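# Fit camshaft into engine case with gear timing aligned

## Task

Push the camshaft's shaft fully into the open front bearing of the free-standing engine case so its large gear engages the small crank gear in time: as the gears rotate, the small gear's marked tooth must land in one of the large gear's two marked gaps. The engine case must end up still standing upright.

## Robot and tools

ROBOT. Two arms, left_arm and right_arm, each ending in a two-finger gripper. The fingers point along the gripper's +z axis and part along its y axis. end_effector_position is the point between the finger pads, just under 1 cm behind the tips. Calibrated bases in the scene frame: left_arm at (+0.046, +0.288, +0.043) m, quat_wxyz (+1.000, 0, 0, -0.031); right_arm at (-0.031, -0.322, +0.003) m, quat_wxyz (+1.000, 0, 0, +0.011). A camera stand sits behind the arms.

FRAMES. The scene frame has its origin at table-top height, halfway between the nominal bases: +z up, +x out over the table, and left_arm on the +y side (this is not the image's left). Reported hand positions, velocities and targets use the scene frame. Offsets in commands are instead measured along the axes of that arm's own Hand target. Printed poses may be off by a few centimetres, more when the arm is stretched.

COMMAND ROW. Every movement argument uses rows of 14 numbers, each in [-1, 1], always covering both arms: dx, dy, dz, rx, ry, rz, opening for left_arm, then the same seven for right_arm. The first six per arm are an offset (not a pose) from that arm's Hand target as it stood when the action or move began, along the Hand target's own axes. Scale: 1.0 equals 0.6 m for dx, dy, dz and 180 degrees for the rotation; rx, ry, rz form a single rotation vector. Opening is absolute: +1 fully open (about 87 mm between pads), +0.5 about 69, 0 about 43, -0.5 about 18, -1 closed. Six zeros for an arm re-request its current Hand target; a 0 in the opening slot is a real command, so resend the current opening to leave a gripper alone.

execute_actions(actions, cameras). actions is a list of actions; each action is a table of up to 15 rows, one per 1/30 s step, and a short table repeats its final row to fill 15 steps. All rows of one action count from that action's start pose, not from each other, and each new action starts from the updated Hand target, so repeating an offset keeps moving. An empty list returns the state plus all images and the current scene's number and task. cameras: names, ["all"], or []; an unknown name invalidates the call.

move(target, speed, blend, opening_speed, blocking, cameras). Drives each gripper in a straight line toward target: one 14-number row, or a list of up to 15 rows, every row an offset from the same starting Hand targets. speed in m/s, 0.002 to 2.9, default 0.25 (rotation capped at twice that in rad/s); one value or one per row. blend in metres rounds corners in a list; 0 stops at each row. opening_speed (0.2 or more, per second on the -1 to +1 scale) ramps the fingers. blocking=false returns after about 0.5 s while the move runs. Paths last at least 0.5 s and are cut off after 10 s. Moves do not avoid obstacles or the other arm; faster moves lag, overshoot and hit harder. Avoid paths near an arm's own base. The result adds a move: line such as done, off_target, moving, held or fault, plus limits (paced = pose clipped, held = steps withheld). done means within 10 mm and 2 degrees; neither done nor off_target tells you about contact.

wait(seconds 0 to 10, cameras) lets time pass, holding commands. stop(cameras) brakes a running move. zoom_image(camera, region [x0, y0, x1, y1], at most 504 by 504 pixels) enlarges part of the latest image of cam_high, cam_low, cam_left_wrist or cam_right_wrist (each 896x504). finished_scene(scene) ends the current scene irreversibly; pass its number.

RESULTS. Each result gives the robot state: end_effector_position and end_effector_quat_wxyz, Hand target (the last commanded pose after clipping, from which next offsets count), Tool commands, grip_measured (on the opening scale; Joint positions show it 0 closed to 1 open), joint velocities (may say within noise or be omitted), joint torques (with offsets and noise; joints 1 to 3 wrap at ±28 N m), motor temperatures, MOTOR HOT at 75 °C and OVER-TEMPERATURE FAULT at 90 °C, which folds that arm away for good. Orientation commands are clipped to 40 degrees from the measured one each step. A gripper often rests short of its Hand target; a new command (even zeros) retries, or send the missing distance. After each move, check position and tilt.

GRIPPING. To hold a part, command about 0.04 below the grip_measured reading at first contact for full force (about 20 N per pad); less gives a lighter grip. Readings may be off by about 1 mm. Fast closing squeezes harder.

CAMERAS. Calibration lines give K, distortion D and T_world_to_cam for each camera; fixed cameras may have shifted slightly, and wrist images can lag while moving.

AVOID. Dropping parts or letting go while they move, knocking the case over, anything leaving the table, hard hits or pushes against heavy or fixed things, grippers or cameras touching each other, strain on camera cables, arms pressing into something for long (heats motors), and needless arm stops. An arm blocked by contact keeps pushing until commanded back past the gripper. Loose objects may be nudged occasionally.

Each tool is called by a JSON object that holds its "api" and its "payload".

## Session

{"api": "execute_actions", "payload": {"actions": []}}

Scene clock: 0.00 s.
left_arm: end_effector_position=(+0.4146, +0.2552, +0.0852) grip_measured=+1.000 end_effector_quat_wxyz=(+0.550, +0.036, +0.834, -0.004) | right_arm: end_effector_position=(+0.3355, -0.3137, +0.0255) grip_measured=+1.000 end_effector_quat_wxyz=(+0.515, -0.026, +0.857, -0.017)
Joint positions: left_arm=[-0.057 1.499 0.356 0.737 -0.064 0.008 1] | right_arm=[0.03 1.546 0.383 0.674 0.048 -0.038 1]
Joint velocities: within noise
Joint torques (N m): no reading
Motor temperatures (°C): left_arm=[23 28 29 31 24 23 23] | right_arm=[23 28 33 33 23 24 23]
Heat: left arm: 31 °C; right arm: 33 °C.
Hand target: left_arm +0.4145, +0.2552, +0.0850; +0.548, +0.036, +0.836, -0.004 | right_arm +0.3428, -0.3134, +0.0361; +0.531, -0.025, +0.847, -0.017
Tool commands: left_gripper/opening=+1.0 right_gripper/opening=+1.0

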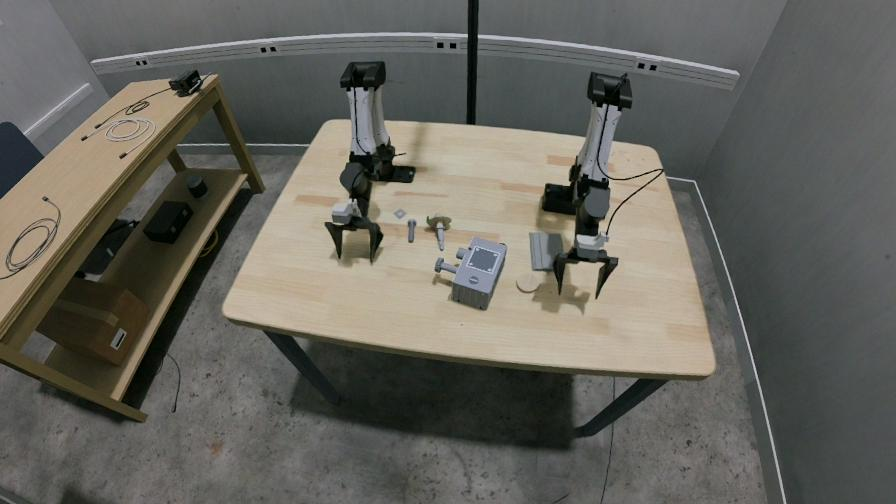

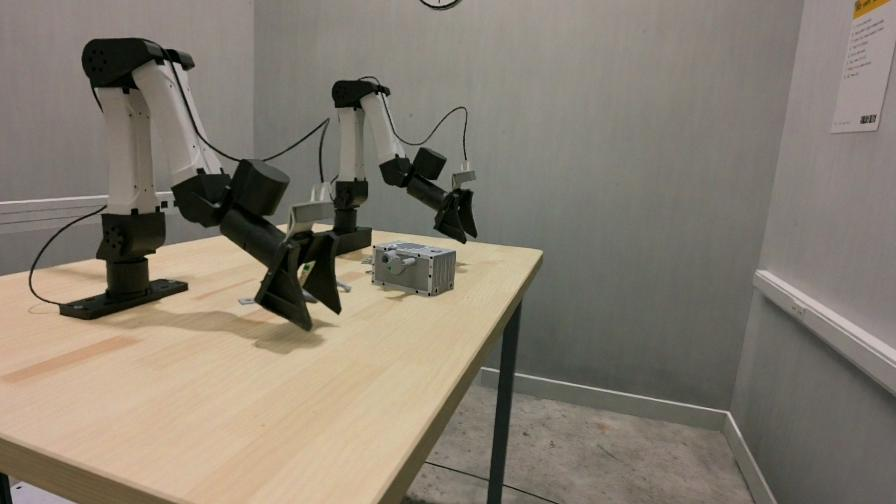

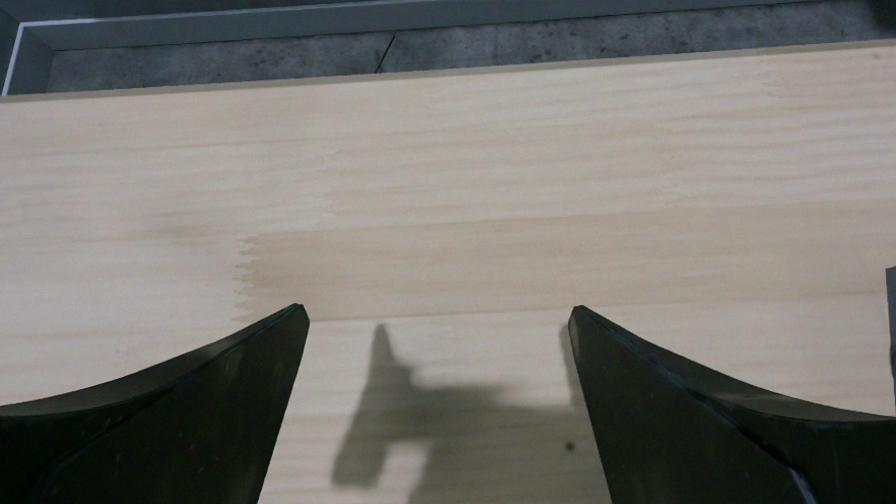

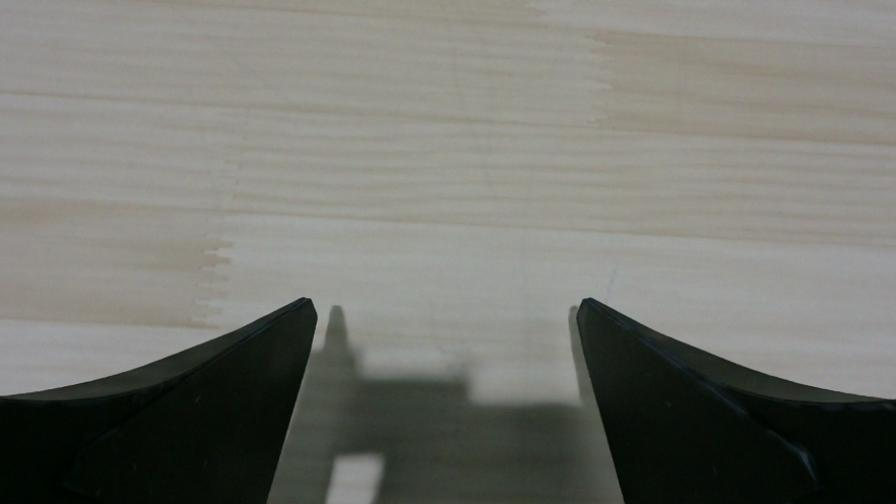

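{"api": "zoom_image", "payload": {"camera": "cam_high", "region": [380, 190, 580, 320]}}

{"api": "zoom_image", "payload": {"camera": "cam_low", "region": [230, 220, 480, 340]}}

Scaled by 2.520 from the camera's 896x504 image, which has a finer 1280x720 frame.

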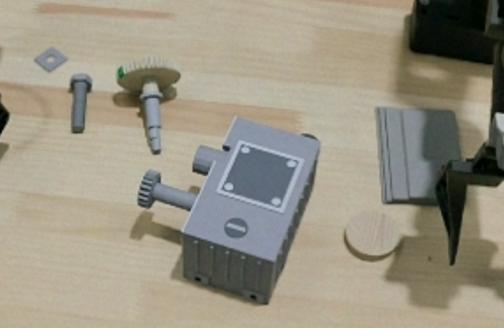

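Scaled by 2.016 from the camera's 896x504 image, which has a finer 1280x720 frame.

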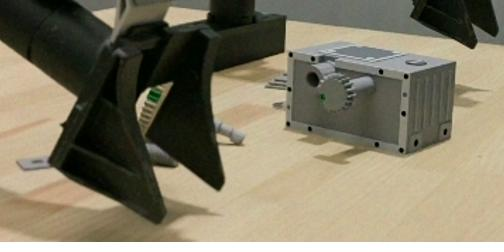

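{"api": "move", "payload": {"target": [[0,0,0,0,0,0,1,-0.186,-0.011,-0.09,0,0,0,1],[0,0,0,0,0,0,1,-0.184,0.361,-0.14,0,0,0,1]], "blend": 0.03, "cameras": ["cam_right_wrist","cam_high"]}}

{"api": "zoom_image", "payload": {"camera": "cam_right_wrist", "region": [200, 0, 700, 500]}}

Scene clock: 44.27 s.
left_arm: end_effector_position=(+0.4146, +0.2552, +0.0852) grip_measured=+1.000 end_effector_quat_wxyz=(+0.550, +0.036, +0.834, -0.004) | right_arm: end_effector_position=(+0.3039, -0.0940, +0.1471) grip_measured=+1.000 end_effector_quat_wxyz=(+0.520, -0.039, +0.853, -0.021)
Joint positions: left_arm=[-0.057 1.499 0.356 0.737 -0.064 0.008 1] | right_arm=[0.842 1.509 0.99 -0.149 0.737 0.401 1]
Joint torques (N m): left_arm=[0.24 -4.57 6.04 1.69 0.12 -0.1] | right_arm=[-0.21 -4.22 11.06 1.89 0.48 0.12]
Motor temperatures (°C): left_arm=[23 31 31 34 23 23 23] | right_arm=[23 29 36 40 23 24 23]
Heat: left arm: 34 °C; right arm: 40 °C.
Hand target: left_arm +0.4145, +0.2552, +0.0850; +0.548, +0.036, +0.836, -0.004 | right_arm +0.3101, -0.0904, +0.1599; +0.531, -0.025, +0.847, -0.017
Off the commanded pose: left_arm 0.000 m, 0 deg | right_arm 0.015 m, 2 deg.
move: off_target (right_arm)
camera_calibration:
cam_right_wrist: T_world_to_cam=[[0.0707413, -0.99678, 0.037756, -0.116989], [-0.97313, -0.0772787, -0.216903, 0.339502], [0.219122, -0.0213975, -0.975463, 0.220101], [0, 0, 0, 1]] pos_world=[0.290426, -0.0856666, 0.292757]
Images, in order (width x height): cam_high 896x504, cam_right_wrist 896x504.

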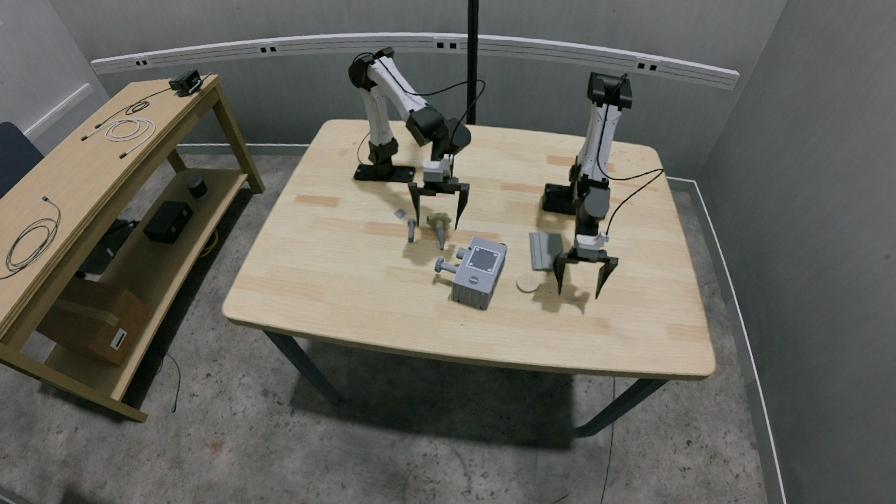

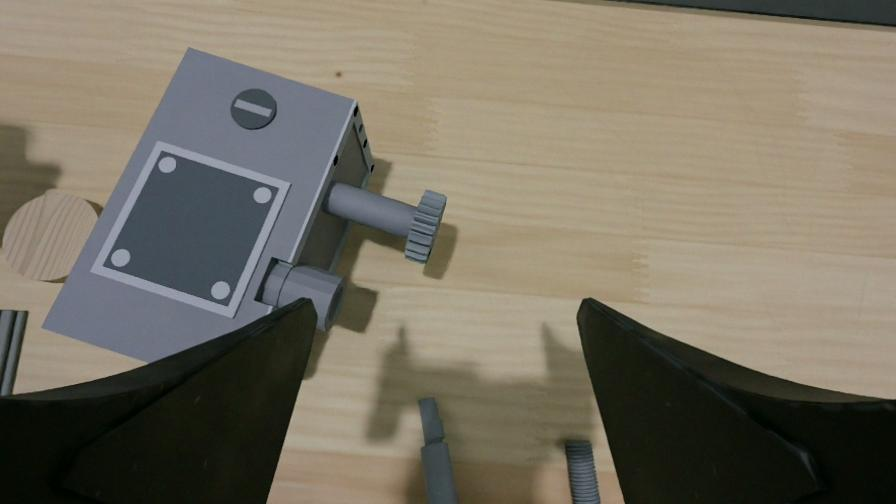

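Scaled by 1.008 from the camera's 896x504 image, which has a finer 1280x720 frame.

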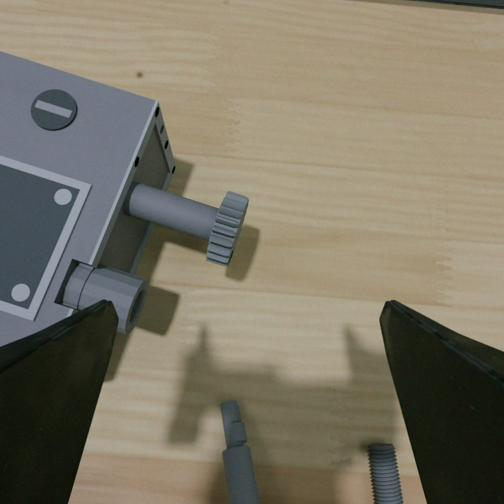

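{"api": "zoom_image", "payload": {"camera": "cam_low", "region": [365, 235, 465, 305]}}

{"api": "execute_actions", "payload": {"actions": [], "cameras": ["cam_low"]}}

{"api": "zoom_image", "payload": {"camera": "cam_low", "region": [365, 235, 425, 275]}}

{"api": "zoom_image", "payload": {"camera": "cam_low", "region": [270, 250, 370, 310]}}

This scene's latest camera images include none from cam_low. They are from: cam_high, cam_right_wrist. cam_low's image comes with the result of a call that names it in "cameras".

Scene clock: 55.00 s.
left_arm: end_effector_position=(+0.4146, +0.2552, +0.0852) grip_measured=+1.000 end_effector_quat_wxyz=(+0.550, +0.036, +0.834, -0.004) | right_arm: end_effector_position=(+0.3038, -0.0941, +0.1470) grip_measured=+1.000 end_effector_quat_wxyz=(+0.520, -0.039, +0.853, -0.022)
Joint positions: left_arm=[-0.057 1.499 0.356 0.737 -0.064 0.008 1] | right_arm=[0.842 1.509 0.99 -0.15 0.738 0.402 1]
Joint velocities: within noise
Joint torques (N m): left_arm=[0.09 -4.63 6.15 1.66 0.14 -0.12] | right_arm=[-0.21 -4.23 11.06 1.88 0.49 0.12]
Motor temperatures (°C): left_arm=[23 31 31 35 23 23 23] | right_arm=[23 29 38 40 23 24 23]
Heat: left arm: 35 °C; right arm: 40 °C.
Hand target: left_arm +0.4145, +0.2552, +0.0850; +0.548, +0.036, +0.836, -0.004 | right_arm +0.3101, -0.0904, +0.1599; +0.531, -0.025, +0.847, -0.017
Tool commands: left_gripper/opening=+1.0 right_gripper/opening=+1.0
Off the commanded pose: left_arm 0.000 m, 0 deg | right_arm 0.015 m, 2 deg.
Images, in order (width x height): cam_low 896x504.

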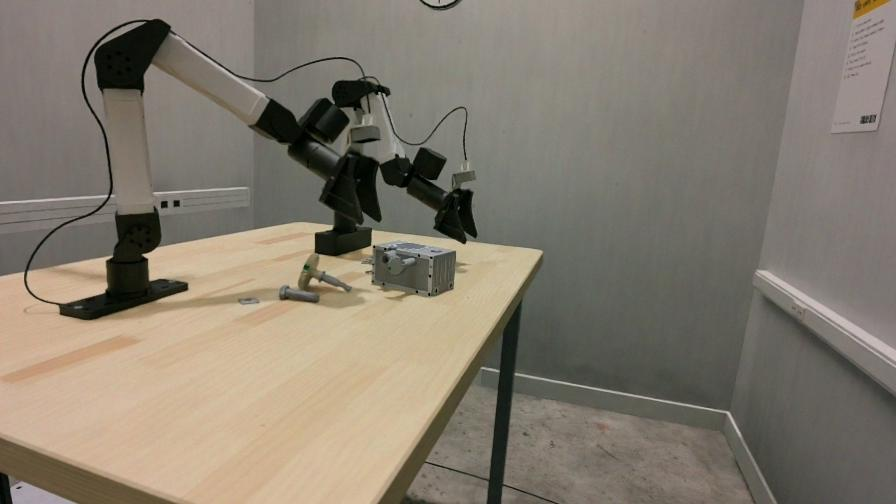

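Scaled by 8.400 from the camera's 896x504 image, which has a finer 1280x720 frame.

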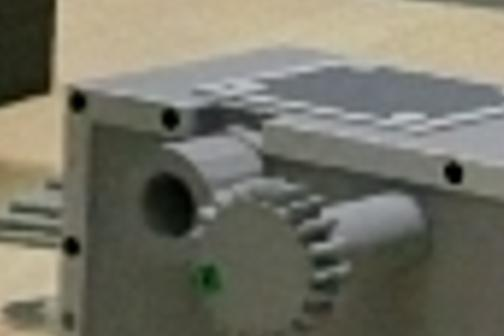

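Scaled by 5.040 from the camera's 896x504 image, which has a finer 1280x720 frame.

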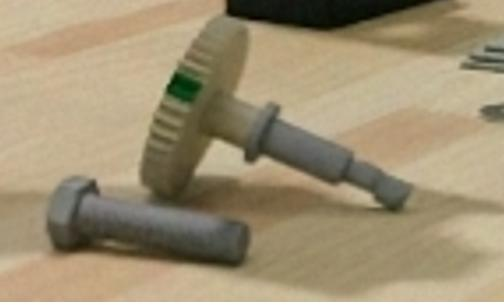

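{"api": "move", "payload": {"target": [0,0,0,0,0,0,1,0.018,-0.066,-0.067,0.270,0.288,0.458,1], "speed": 0.4, "cameras": ["cam_right_wrist","cam_high","cam_low"]}}

{"api": "zoom_image", "payload": {"camera": "cam_right_wrist", "region": [300, 100, 700, 400]}}

Scene clock: 99.17 s.
left_arm: end_effector_position=(+0.4146, +0.2552, +0.0852) grip_measured=+1.000 end_effector_quat_wxyz=(+0.550, +0.036, +0.834, -0.004) | right_arm: end_effector_position=(+0.2702, -0.1313, +0.1655) grip_measured=+1.000 end_effector_quat_wxyz=(+0.006, +0.702, +0.712, -0.002)
Joint positions: left_arm=[-0.057 1.499 0.356 0.737 -0.064 0.008 1] | right_arm=[0.445 1.831 1.766 -1.505 0.013 2.023 1]
Joint torques (N m): left_arm=[0.18 -4.52 6.24 1.65 0.16 -0.1] | right_arm=[-0.44 -5.65 8.32 0.17 -0.01 0.13]
Motor temperatures (°C): left_arm=[22 31 31 35 23 23 23] | right_arm=[23 30 43 39 23 24 23]
Heat: left arm: 35 °C; right arm: 43 °C.
Hand target: left_arm +0.4145, +0.2552, +0.0850; +0.548, +0.036, +0.836, -0.004 | right_arm +0.2702, -0.1303, +0.1700; +0.000, +0.707, +0.708, +0.000
Off the commanded pose: left_arm 0.000 m, 0 deg | right_arm 0.005 m, 1 deg.
move: done
camera_calibration:
cam_right_wrist: T_world_to_cam=[[-0.998807, 0.00833769, -0.0481098, 0.282599], [-0.0310753, 0.651451, 0.758054, -0.0123367], [0.0376616, 0.758645, -0.650414, 0.342392], [0, 0, 0, 1]] pos_world=[0.268983, -0.254073, 0.245644]
Images, in order (width x height): cam_high 896x504, cam_low 896x504, cam_right_wrist 896x504.

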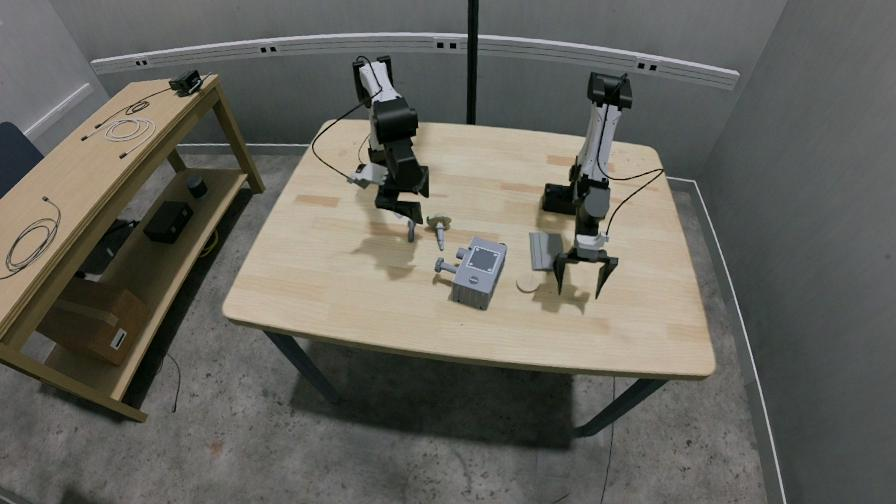

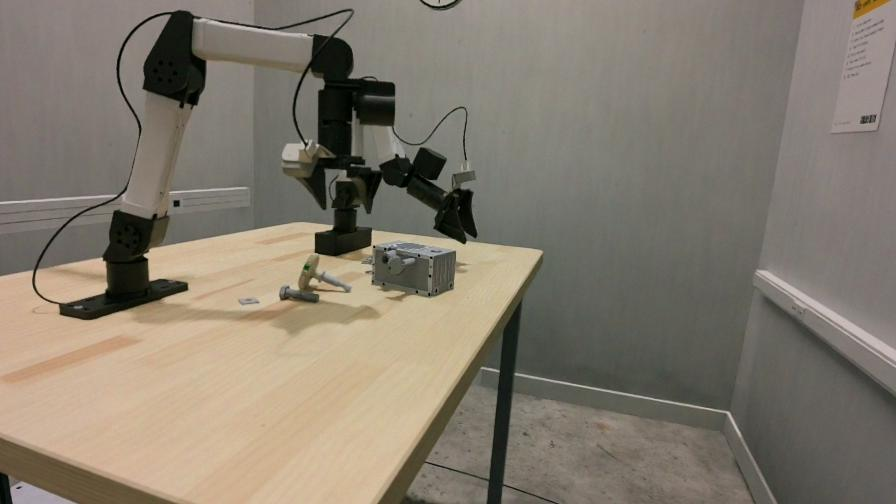

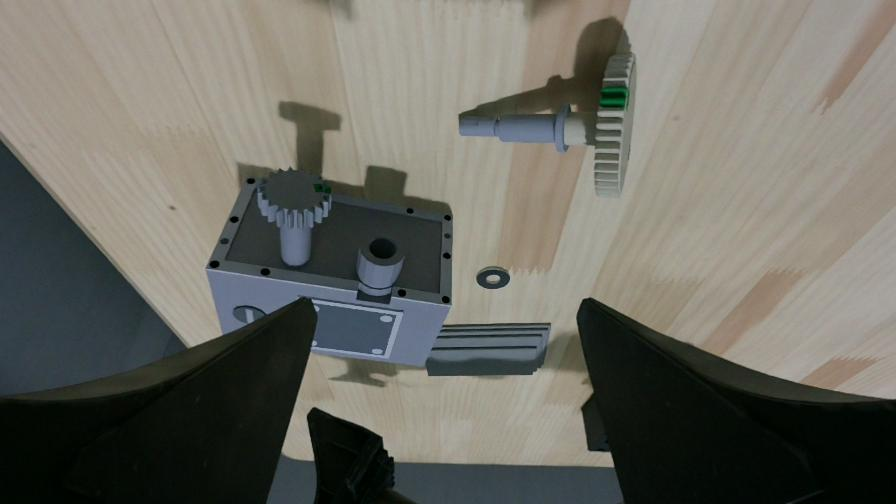

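Scaled by 1.260 from the camera's 896x504 image, which has a finer 1280x720 frame.

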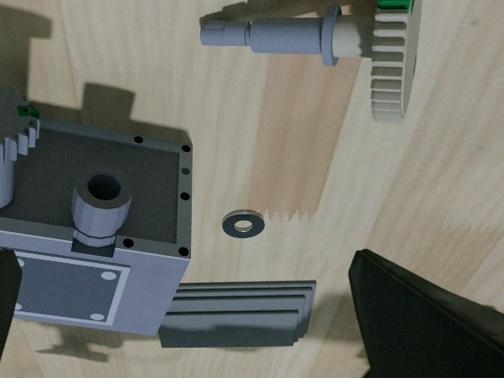

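{"api": "zoom_image", "payload": {"camera": "cam_right_wrist", "region": [240, 140, 440, 300]}}

{"api": "zoom_image", "payload": {"camera": "cam_right_wrist", "region": [450, 40, 650, 210]}}

Scaled by 2.520 from the camera's 896x504 image, which has a finer 1280x720 frame.

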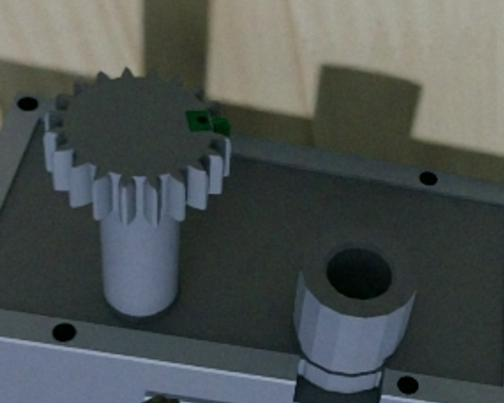

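Scaled by 2.520 from the camera's 896x504 image, which has a finer 1280x720 frame.

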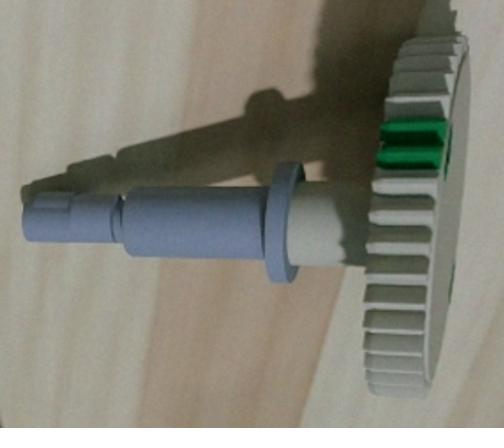

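{"api": "move", "payload": {"target": [0,0,0,0,0,0,1,0.038,-0.078,0.092,0.110,-0.0175,-0.0993,1], "cameras": ["cam_right_wrist","cam_low"]}}

{"api": "zoom_image", "payload": {"camera": "cam_low", "region": [270, 200, 430, 310]}}

Scene clock: 239.60 s.
left_arm: end_effector_position=(+0.4146, +0.2552, +0.0852) grip_measured=+1.000 end_effector_quat_wxyz=(+0.550, +0.036, +0.834, -0.004) | right_arm: end_effector_position=(+0.2303, -0.1084, +0.1133) grip_measured=+1.000 end_effector_quat_wxyz=(-0.081, +0.590, +0.798, -0.094)
Joint positions: left_arm=[-0.057 1.499 0.356 0.737 -0.064 0.008 1] | right_arm=[0.506 2 1.753 -1.561 -0.073 1.792 1]
Joint torques (N m): left_arm=[0.28 -4.7 6.15 1.59 0.13 -0.09] | right_arm=[0.28 -6.78 5.82 -0.37 -0.06 -0.06]
Motor temperatures (°C): left_arm=[22 31 32 37 23 23 23] | right_arm=[23 31 43 31 23 24 23]
Heat: left arm: 37 °C; right arm: 43 °C.
Hand target: left_arm +0.4145, +0.2552, +0.0850; +0.548, +0.036, +0.836, -0.004 | right_arm +0.2233, -0.1076, +0.1148; -0.101, +0.578, +0.798, -0.140
Off the commanded pose: left_arm 0.000 m, 0 deg | right_arm 0.007 m, 6 deg.
joint sent to its limit (right arm) — joint 4 (wrist pitch), lower limit. The joint targets are off in orientation, not in position.
move: off_target (right_arm)
camera_calibration:
cam_right_wrist: T_world_to_cam=[[-0.941841, -0.266429, 0.204819, 0.168531], [-0.0197836, 0.652375, 0.757638, 0.00852675], [-0.335476, 0.709523, -0.619704, 0.369688], [0, 0, 0, 1]] pos_world=[0.282919, -0.222963, 0.188118]
Images, in order (width x height): cam_low 896x504, cam_right_wrist 896x504.

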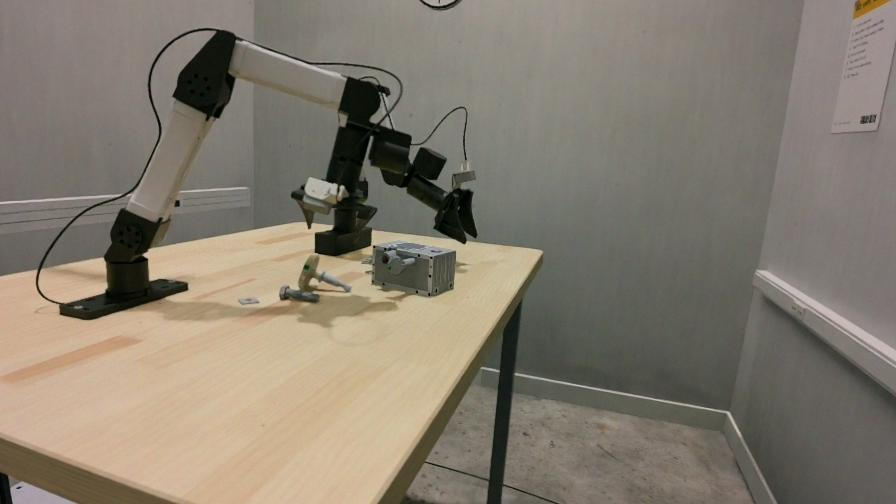

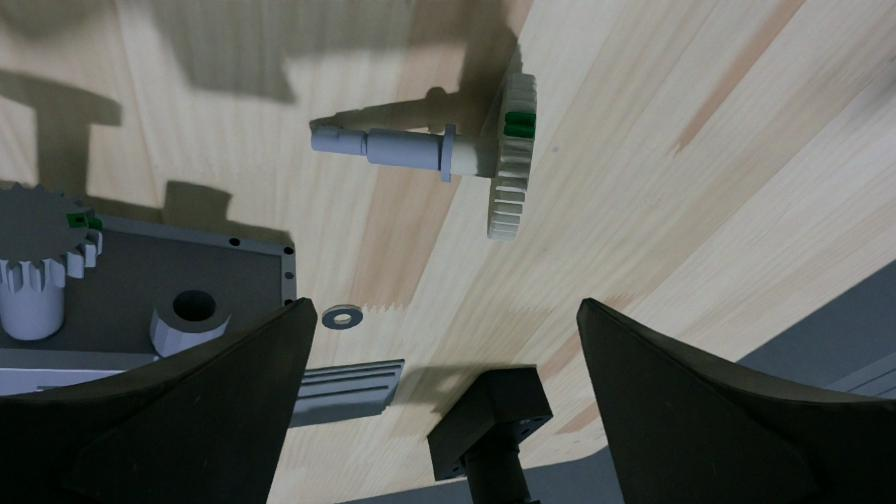

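Scaled by 3.150 from the camera's 896x504 image, which has a finer 1280x720 frame.

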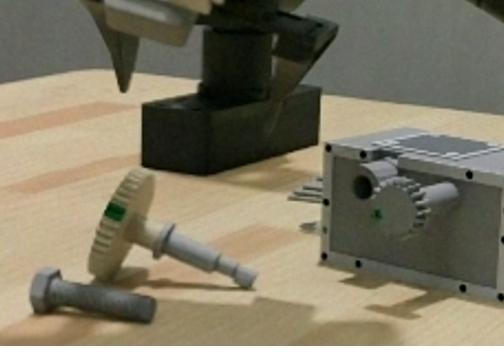

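{"api": "move", "payload": {"target": [0,0,0,0,0,0,1,0.0115,0,0.0617,0,0.00855,0.0235,1], "speed": 0.15, "cameras": ["cam_right_wrist","cam_low"]}}

{"api": "zoom_image", "payload": {"camera": "cam_low", "region": [270, 200, 430, 310]}}

Scene clock: 260.40 s.
left_arm: end_effector_position=(+0.4146, +0.2552, +0.0852) grip_measured=+1.000 end_effector_quat_wxyz=(+0.550, +0.036, +0.834, -0.004) | right_arm: end_effector_position=(+0.2090, -0.1098, +0.0811) grip_measured=+1.000 end_effector_quat_wxyz=(-0.104, +0.606, +0.776, -0.143)
Joint positions: left_arm=[-0.057 1.499 0.356 0.737 -0.064 0.008 1] | right_arm=[0.528 2.031 1.643 -1.526 -0.093 1.859 1]
Joint torques (N m): left_arm=[0.16 -4.51 5.94 1.64 0.14 -0.1] | right_arm=[0.29 -6.84 5.56 -0.24 -0.06 0.13]
Heat: left arm: 37 °C; right arm: 40 °C.
Hand target: left_arm +0.4145, +0.2552, +0.0850; +0.548, +0.036, +0.836, -0.004 | right_arm +0.2092, -0.1051, +0.0800; -0.107, +0.609, +0.774, -0.136
Off the commanded pose: left_arm 0.000 m, 0 deg | right_arm 0.005 m, 1 deg.
move: done
camera_calibration:
cam_right_wrist: T_world_to_cam=[[-0.928714, -0.206236, 0.308153, 0.150185], [0.0837749, 0.69286, 0.716189, 0.0196074], [-0.36121, 0.69095, -0.626191, 0.347446], [0, 0, 0, 1]] pos_world=[0.263337, -0.222679, 0.157245]
Images, in order (width x height): cam_low 896x504, cam_right_wrist 896x504.

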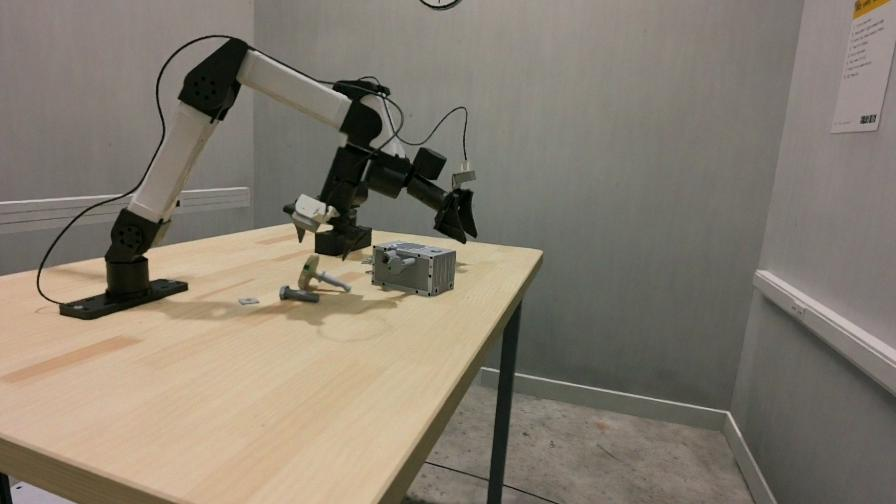

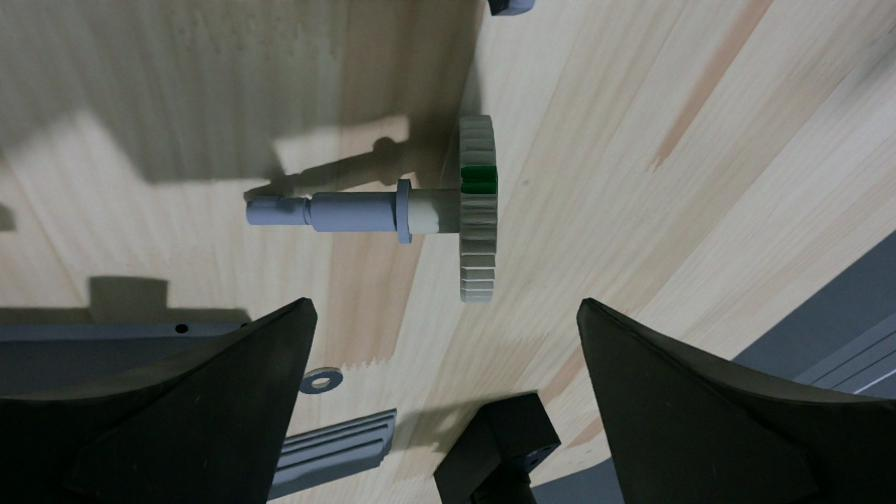

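Scaled by 3.150 from the camera's 896x504 image, which has a finer 1280x720 frame.

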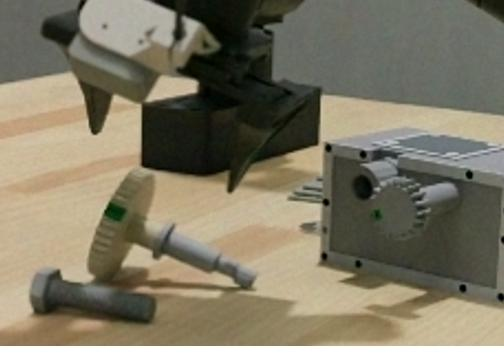

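{"api": "move", "payload": {"target": [[0,0,0,0,0,0,1,0,-0.0183,0,0,0,0,1],[0,0,0,0,0,0,1,0,-0.0183,0.035,0,0,0,1]], "speed": 0.1, "cameras": ["cam_right_wrist","cam_low"]}}

{"api": "zoom_image", "payload": {"camera": "cam_low", "region": [270, 200, 430, 310]}}

Scene clock: 280.33 s.
left_arm: end_effector_position=(+0.4146, +0.2552, +0.0852) grip_measured=+1.000 end_effector_quat_wxyz=(+0.550, +0.036, +0.834, -0.004) | right_arm: end_effector_position=(+0.1908, -0.1148, +0.0552) grip_measured=+1.000 end_effector_quat_wxyz=(-0.110, +0.605, +0.773, -0.159)
Joint positions: left_arm=[-0.057 1.499 0.356 0.737 -0.064 0.008 1] | right_arm=[0.543 2.015 1.504 -1.436 -0.099 1.874 1]
Joint torques (N m): left_arm=[0.21 -4.64 6.09 1.61 0.11 -0.11] | right_arm=[0.29 -9.48 5.23 -0.33 -0.08 0.16]
Heat: left arm: 37 °C; right arm: 39 °C.
Hand target: left_arm +0.4145, +0.2552, +0.0850; +0.548, +0.036, +0.836, -0.004 | right_arm +0.1922, -0.1093, +0.0639; -0.107, +0.609, +0.774, -0.137
Off the commanded pose: left_arm 0.000 m, 0 deg | right_arm 0.011 m, 3 deg.
move: off_target (right_arm)
camera_calibration:
cam_right_wrist: T_world_to_cam=[[-0.919322, -0.199828, 0.338994, 0.137441], [0.104877, 0.705887, 0.700517, 0.0414899], [-0.379274, 0.679553, -0.62798, 0.330274], [0, 0, 0, 1]] pos_world=[0.247265, -0.226262, 0.13175]
Images, in order (width x height): cam_low 896x504, cam_right_wrist 896x504.

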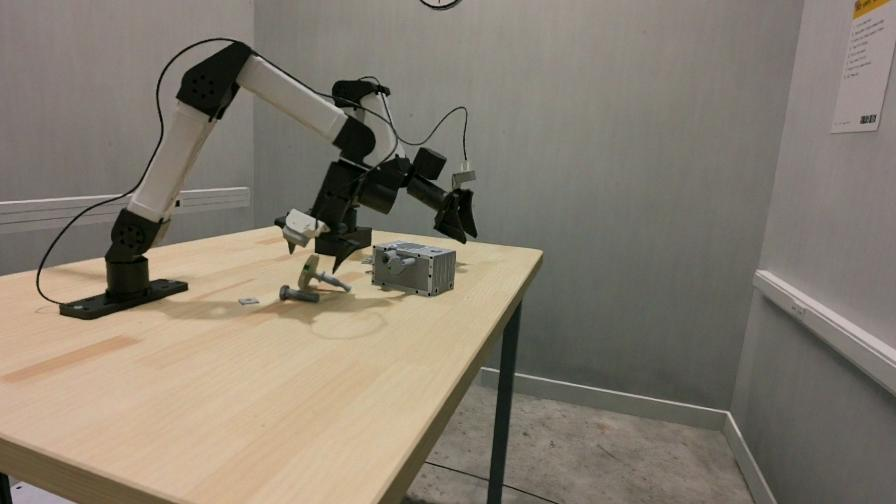

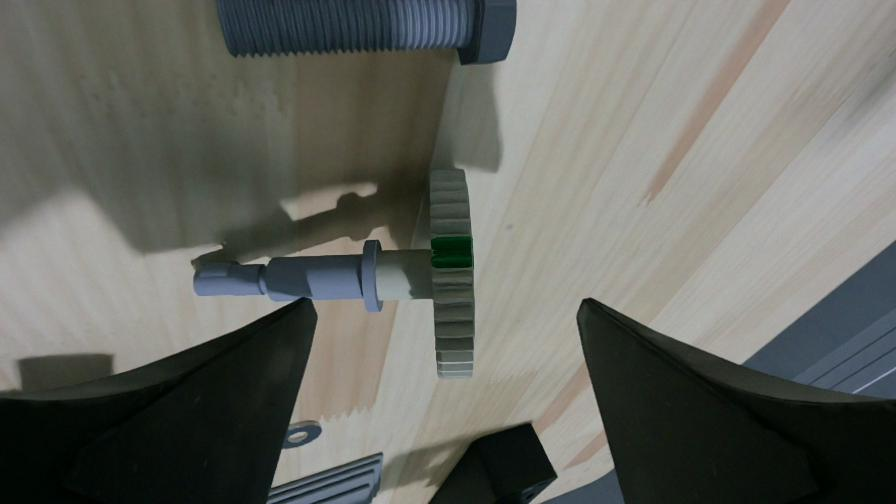

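Scaled by 3.150 from the camera's 896x504 image, which has a finer 1280x720 frame.

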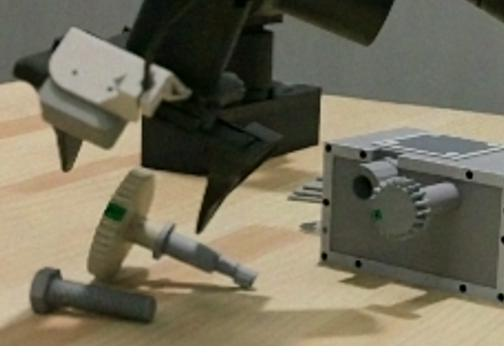

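{"api": "move", "payload": {"target": [[0,0,0,0,0,0,1,0,0,-0.0117,0,0,0,1],[0,0,0,0,0,0,1,0,0,-0.0117,0,0,0,-0.75]], "speed": 0.1, "opening_speed": 0.6, "cameras": ["cam_right_wrist","cam_low"]}}

{"api": "zoom_image", "payload": {"camera": "cam_low", "region": [270, 200, 430, 310]}}

Scene clock: 301.10 s.
left_arm: end_effector_position=(+0.4146, +0.2552, +0.0852) grip_measured=+1.000 end_effector_quat_wxyz=(+0.550, +0.036, +0.834, -0.004) | right_arm: end_effector_position=(+0.1892, -0.1147, +0.0566) grip_measured=-0.623 end_effector_quat_wxyz=(-0.113, +0.605, +0.772, -0.160)
Joint positions: left_arm=[-0.057 1.499 0.356 0.737 -0.064 0.008 1] | right_arm=[0.543 2.013 1.504 -1.443 -0.104 1.874 0.189]
Joint torques (N m): left_arm=[0.29 -4.51 6.17 1.62 0.14 -0.09] | right_arm=[0.13 -9.2 7.98 -0.55 -0.01 0.14]
Motor temperatures (°C): left_arm=[22 32 32 37 23 22 23] | right_arm=[23 36 38 30 23 24 23]
Heat: left arm: 37 °C; right arm: 38 °C.
Hand target: left_arm +0.4145, +0.2552, +0.0850; +0.548, +0.036, +0.836, -0.004 | right_arm +0.1945, -0.1087, +0.0705; -0.107, +0.609, +0.774, -0.136
Off the commanded pose: left_arm 0.000 m, 0 deg | right_arm 0.016 m, 3 deg.
move: off_target (right_arm); target 2's new opening was sent with right_arm's hand 0.017 m and 3 deg from that target
camera_calibration:
cam_right_wrist: T_world_to_cam=[[-0.917595, -0.198674, 0.344307, 0.135072], [0.110625, 0.704307, 0.701223, 0.0393384], [-0.381812, 0.681528, -0.624291, 0.331008], [0, 0, 0, 1]] pos_world=[0.245972, -0.226462, 0.132554]
Images, in order (width x height): cam_low 896x504, cam_right_wrist 896x504.

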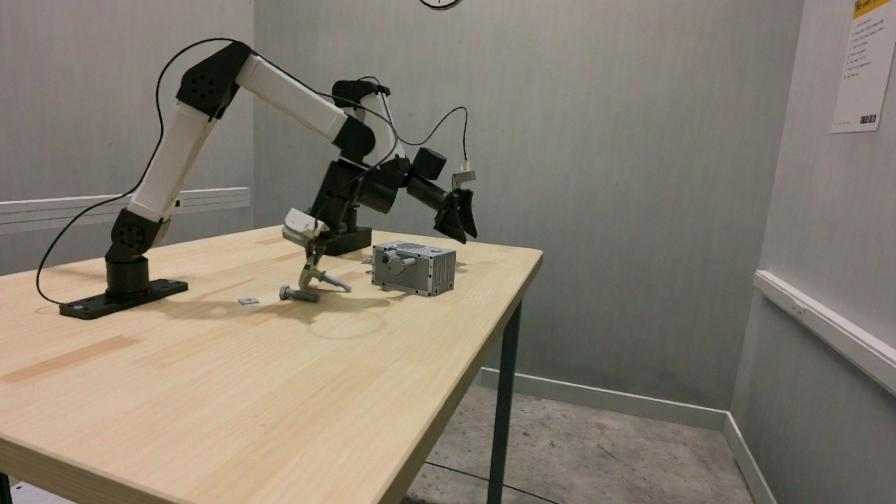

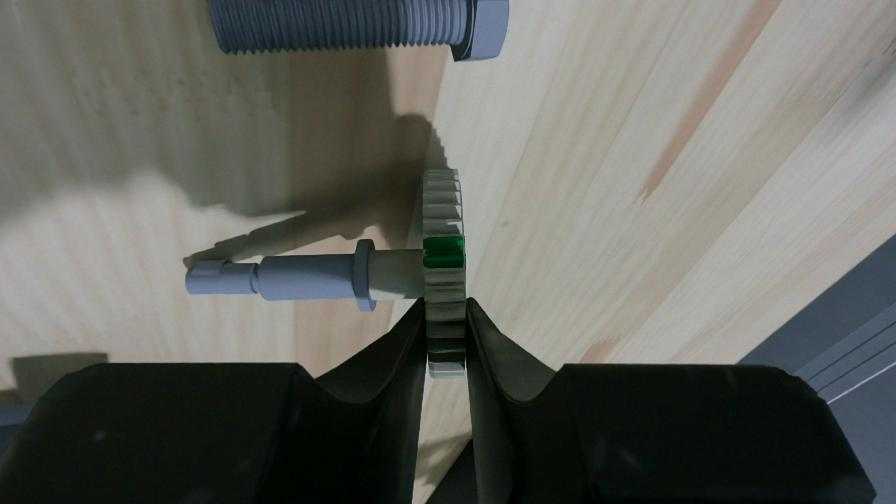

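Scaled by 3.150 from the camera's 896x504 image, which has a finer 1280x720 frame.

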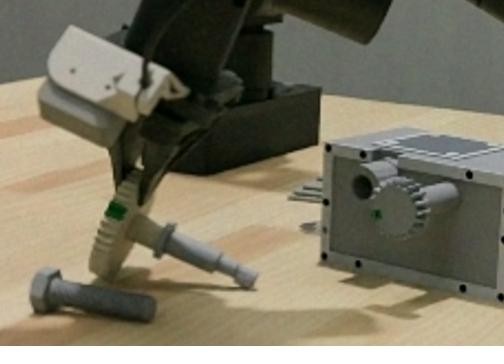

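{"api": "move", "payload": {"target": [[0,0,0,0,0,0,1,0,-0.034,-0.094,0,0,0,-0.75],[0,0,0,0,0,0,1,-0.27,0.085,-0.1285,0,0.194,0,-0.75]], "speed": 0.15, "cameras": ["cam_right_wrist","cam_low","cam_high"]}}

Scene clock: 343.80 s.
left_arm: end_effector_position=(+0.4146, +0.2552, +0.0852) grip_measured=+1.000 end_effector_quat_wxyz=(+0.550, +0.036, +0.834, -0.004) | right_arm: end_effector_position=(+0.3003, -0.2531, +0.1132) grip_measured=-0.624 end_effector_quat_wxyz=(-0.269, +0.657, +0.699, +0.093)
Joint positions: left_arm=[-0.057 1.499 0.356 0.737 -0.064 0.008 1] | right_arm=[-0.158 2.108 1.731 -1.555 -0.459 1.287 0.188]
Joint torques (N m): left_arm=[0.28 -4.44 6.13 1.61 0.17 -0.15] | right_arm=[-0.1 -7.5 9.07 -0.66 -0.49 -0.1]
Heat: left arm: 38 °C; right arm: 40 °C.
Hand target: left_arm +0.4145, +0.2552, +0.0850; +0.548, +0.036, +0.836, -0.004 | right_arm +0.3048, -0.2486, +0.1257; -0.334, +0.622, +0.706, +0.053
Off the commanded pose: left_arm 0.000 m, 0 deg | right_arm 0.014 m, 10 deg.
joint sent to its limit (right arm) — joint 4 (wrist pitch), lower limit. The joint targets are off in orientation, not in position.
move: off_target (right_arm)
camera_calibration:
cam_right_wrist: T_world_to_cam=[[-0.976517, -0.0804732, 0.199846, 0.253941], [0.182143, 0.187013, 0.965324, -0.0974637], [-0.115056, 0.979056, -0.167964, 0.446634], [0, 0, 0, 1]] pos_world=[0.317118, -0.398618, 0.118353]
Images, in order (width x height): cam_high 896x504, cam_low 896x504, cam_right_wrist 896x504.

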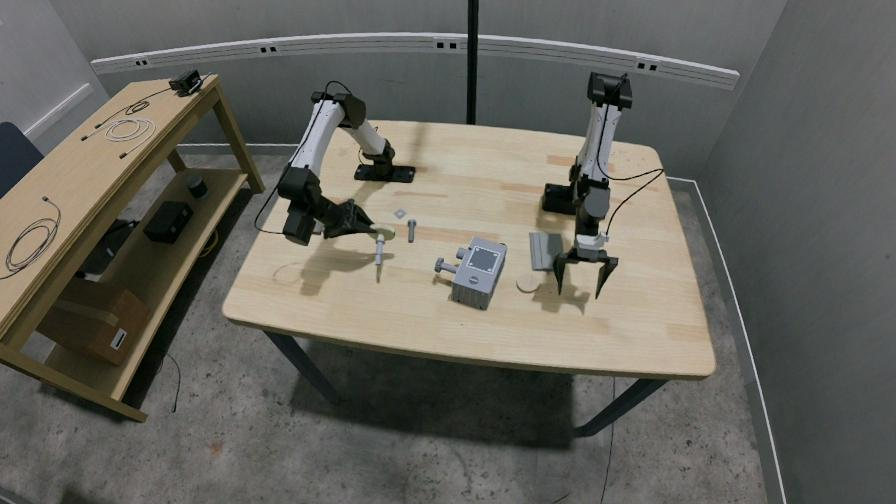

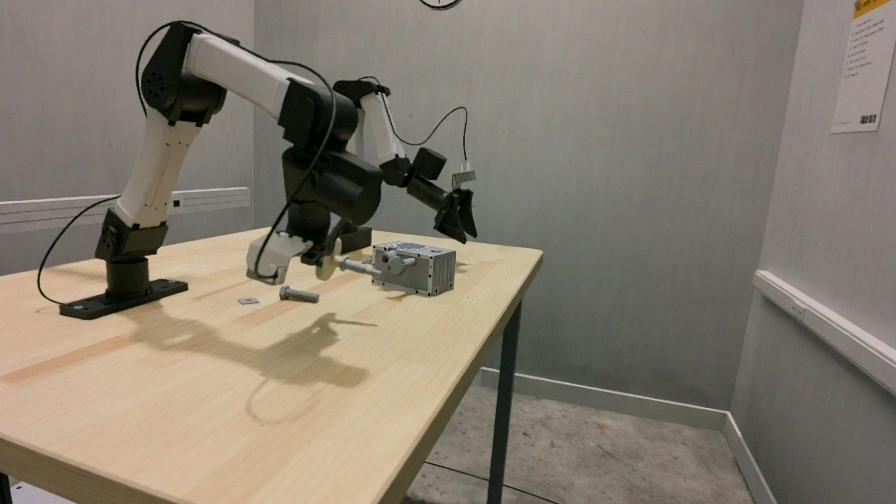

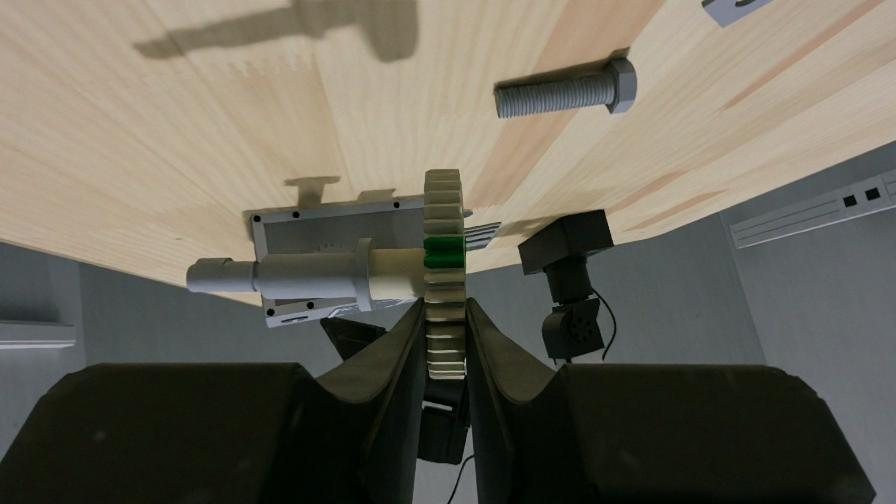

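{"api": "move", "payload": {"target": [0,0,0,0,0,0,1,-0.052,0.0329,0.0745,0,0,0,-0.75], "speed": 0.12, "cameras": ["cam_right_wrist","cam_low"]}}

{"api": "zoom_image", "payload": {"camera": "cam_low", "region": [230, 200, 430, 330]}}

Scene clock: 358.20 s.
left_arm: end_effector_position=(+0.4146, +0.2552, +0.0852) grip_measured=+1.000 end_effector_quat_wxyz=(+0.550, +0.036, +0.834, -0.004) | right_arm: end_effector_position=(+0.3010, -0.2506, +0.0586) grip_measured=-0.624 end_effector_quat_wxyz=(-0.329, +0.634, +0.698, +0.055)
Joint positions: left_arm=[-0.057 1.499 0.356 0.737 -0.064 0.008 1] | right_arm=[-0.146 2.313 1.776 -1.557 -0.457 1.225 0.188]
Joint torques (N m): left_arm=[0.06 -4.52 6.15 1.66 0.11 -0.09] | right_arm=[0.34 -8.64 8.51 -0.99 -0.15 -0.11]
Heat: left arm: 38 °C; right arm: 41 °C.
Hand target: left_arm +0.4145, +0.2552, +0.0850; +0.548, +0.036, +0.836, -0.004 | right_arm +0.3048, -0.2486, +0.0679; -0.334, +0.622, +0.706, +0.053
Off the commanded pose: left_arm 0.000 m, 0 deg | right_arm 0.010 m, 2 deg.
joint sent to its limit (right arm) — joint 4 (wrist pitch), lower limit. The joint targets still meet the commanded pose.
move: done
camera_calibration:
cam_right_wrist: T_world_to_cam=[[-0.935148, -0.150335, 0.320776, 0.22876], [0.296173, 0.165032, 0.940769, -0.0837514], [-0.194368, 0.974764, -0.109804, 0.45447], [0, 0, 0, 1]] pos_world=[0.327064, -0.394789, 0.0553126]
Images, in order (width x height): cam_low 896x504, cam_right_wrist 896x504.

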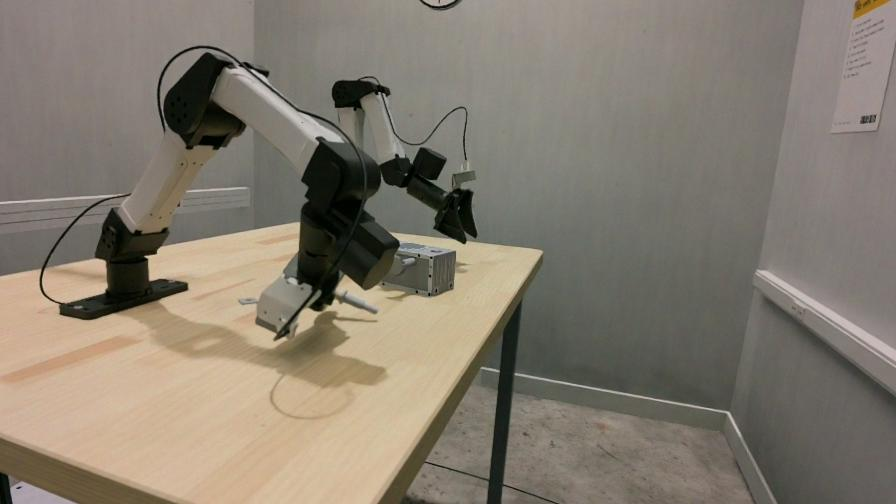

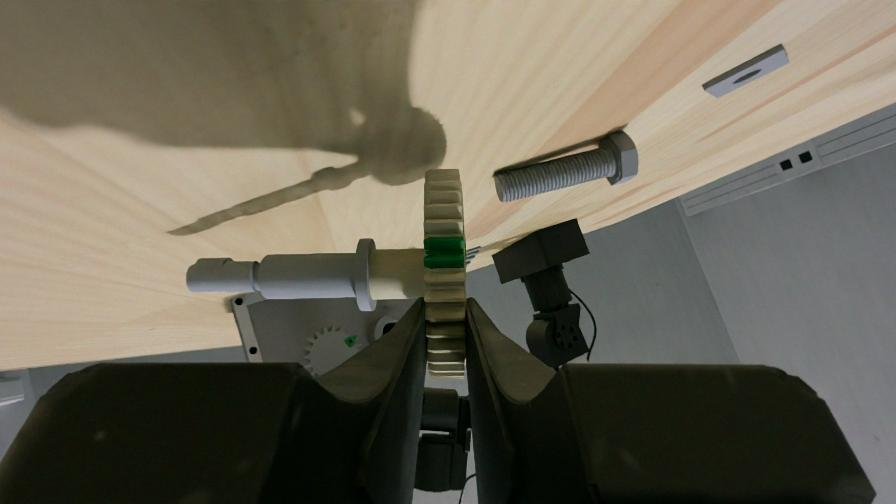

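Scaled by 2.520 from the camera's 896x504 image, which has a finer 1280x720 frame.

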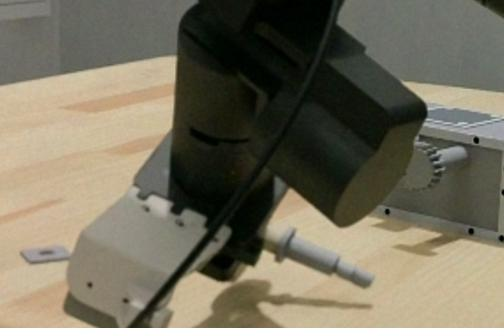

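{"api": "zoom_image", "payload": {"camera": "cam_right_wrist", "region": [220, 280, 420, 400]}}

Scaled by 2.520 from the camera's 896x504 image, which has a finer 1280x720 frame.

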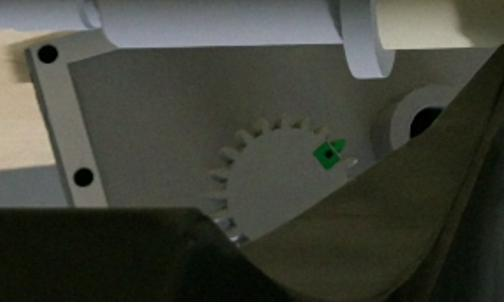

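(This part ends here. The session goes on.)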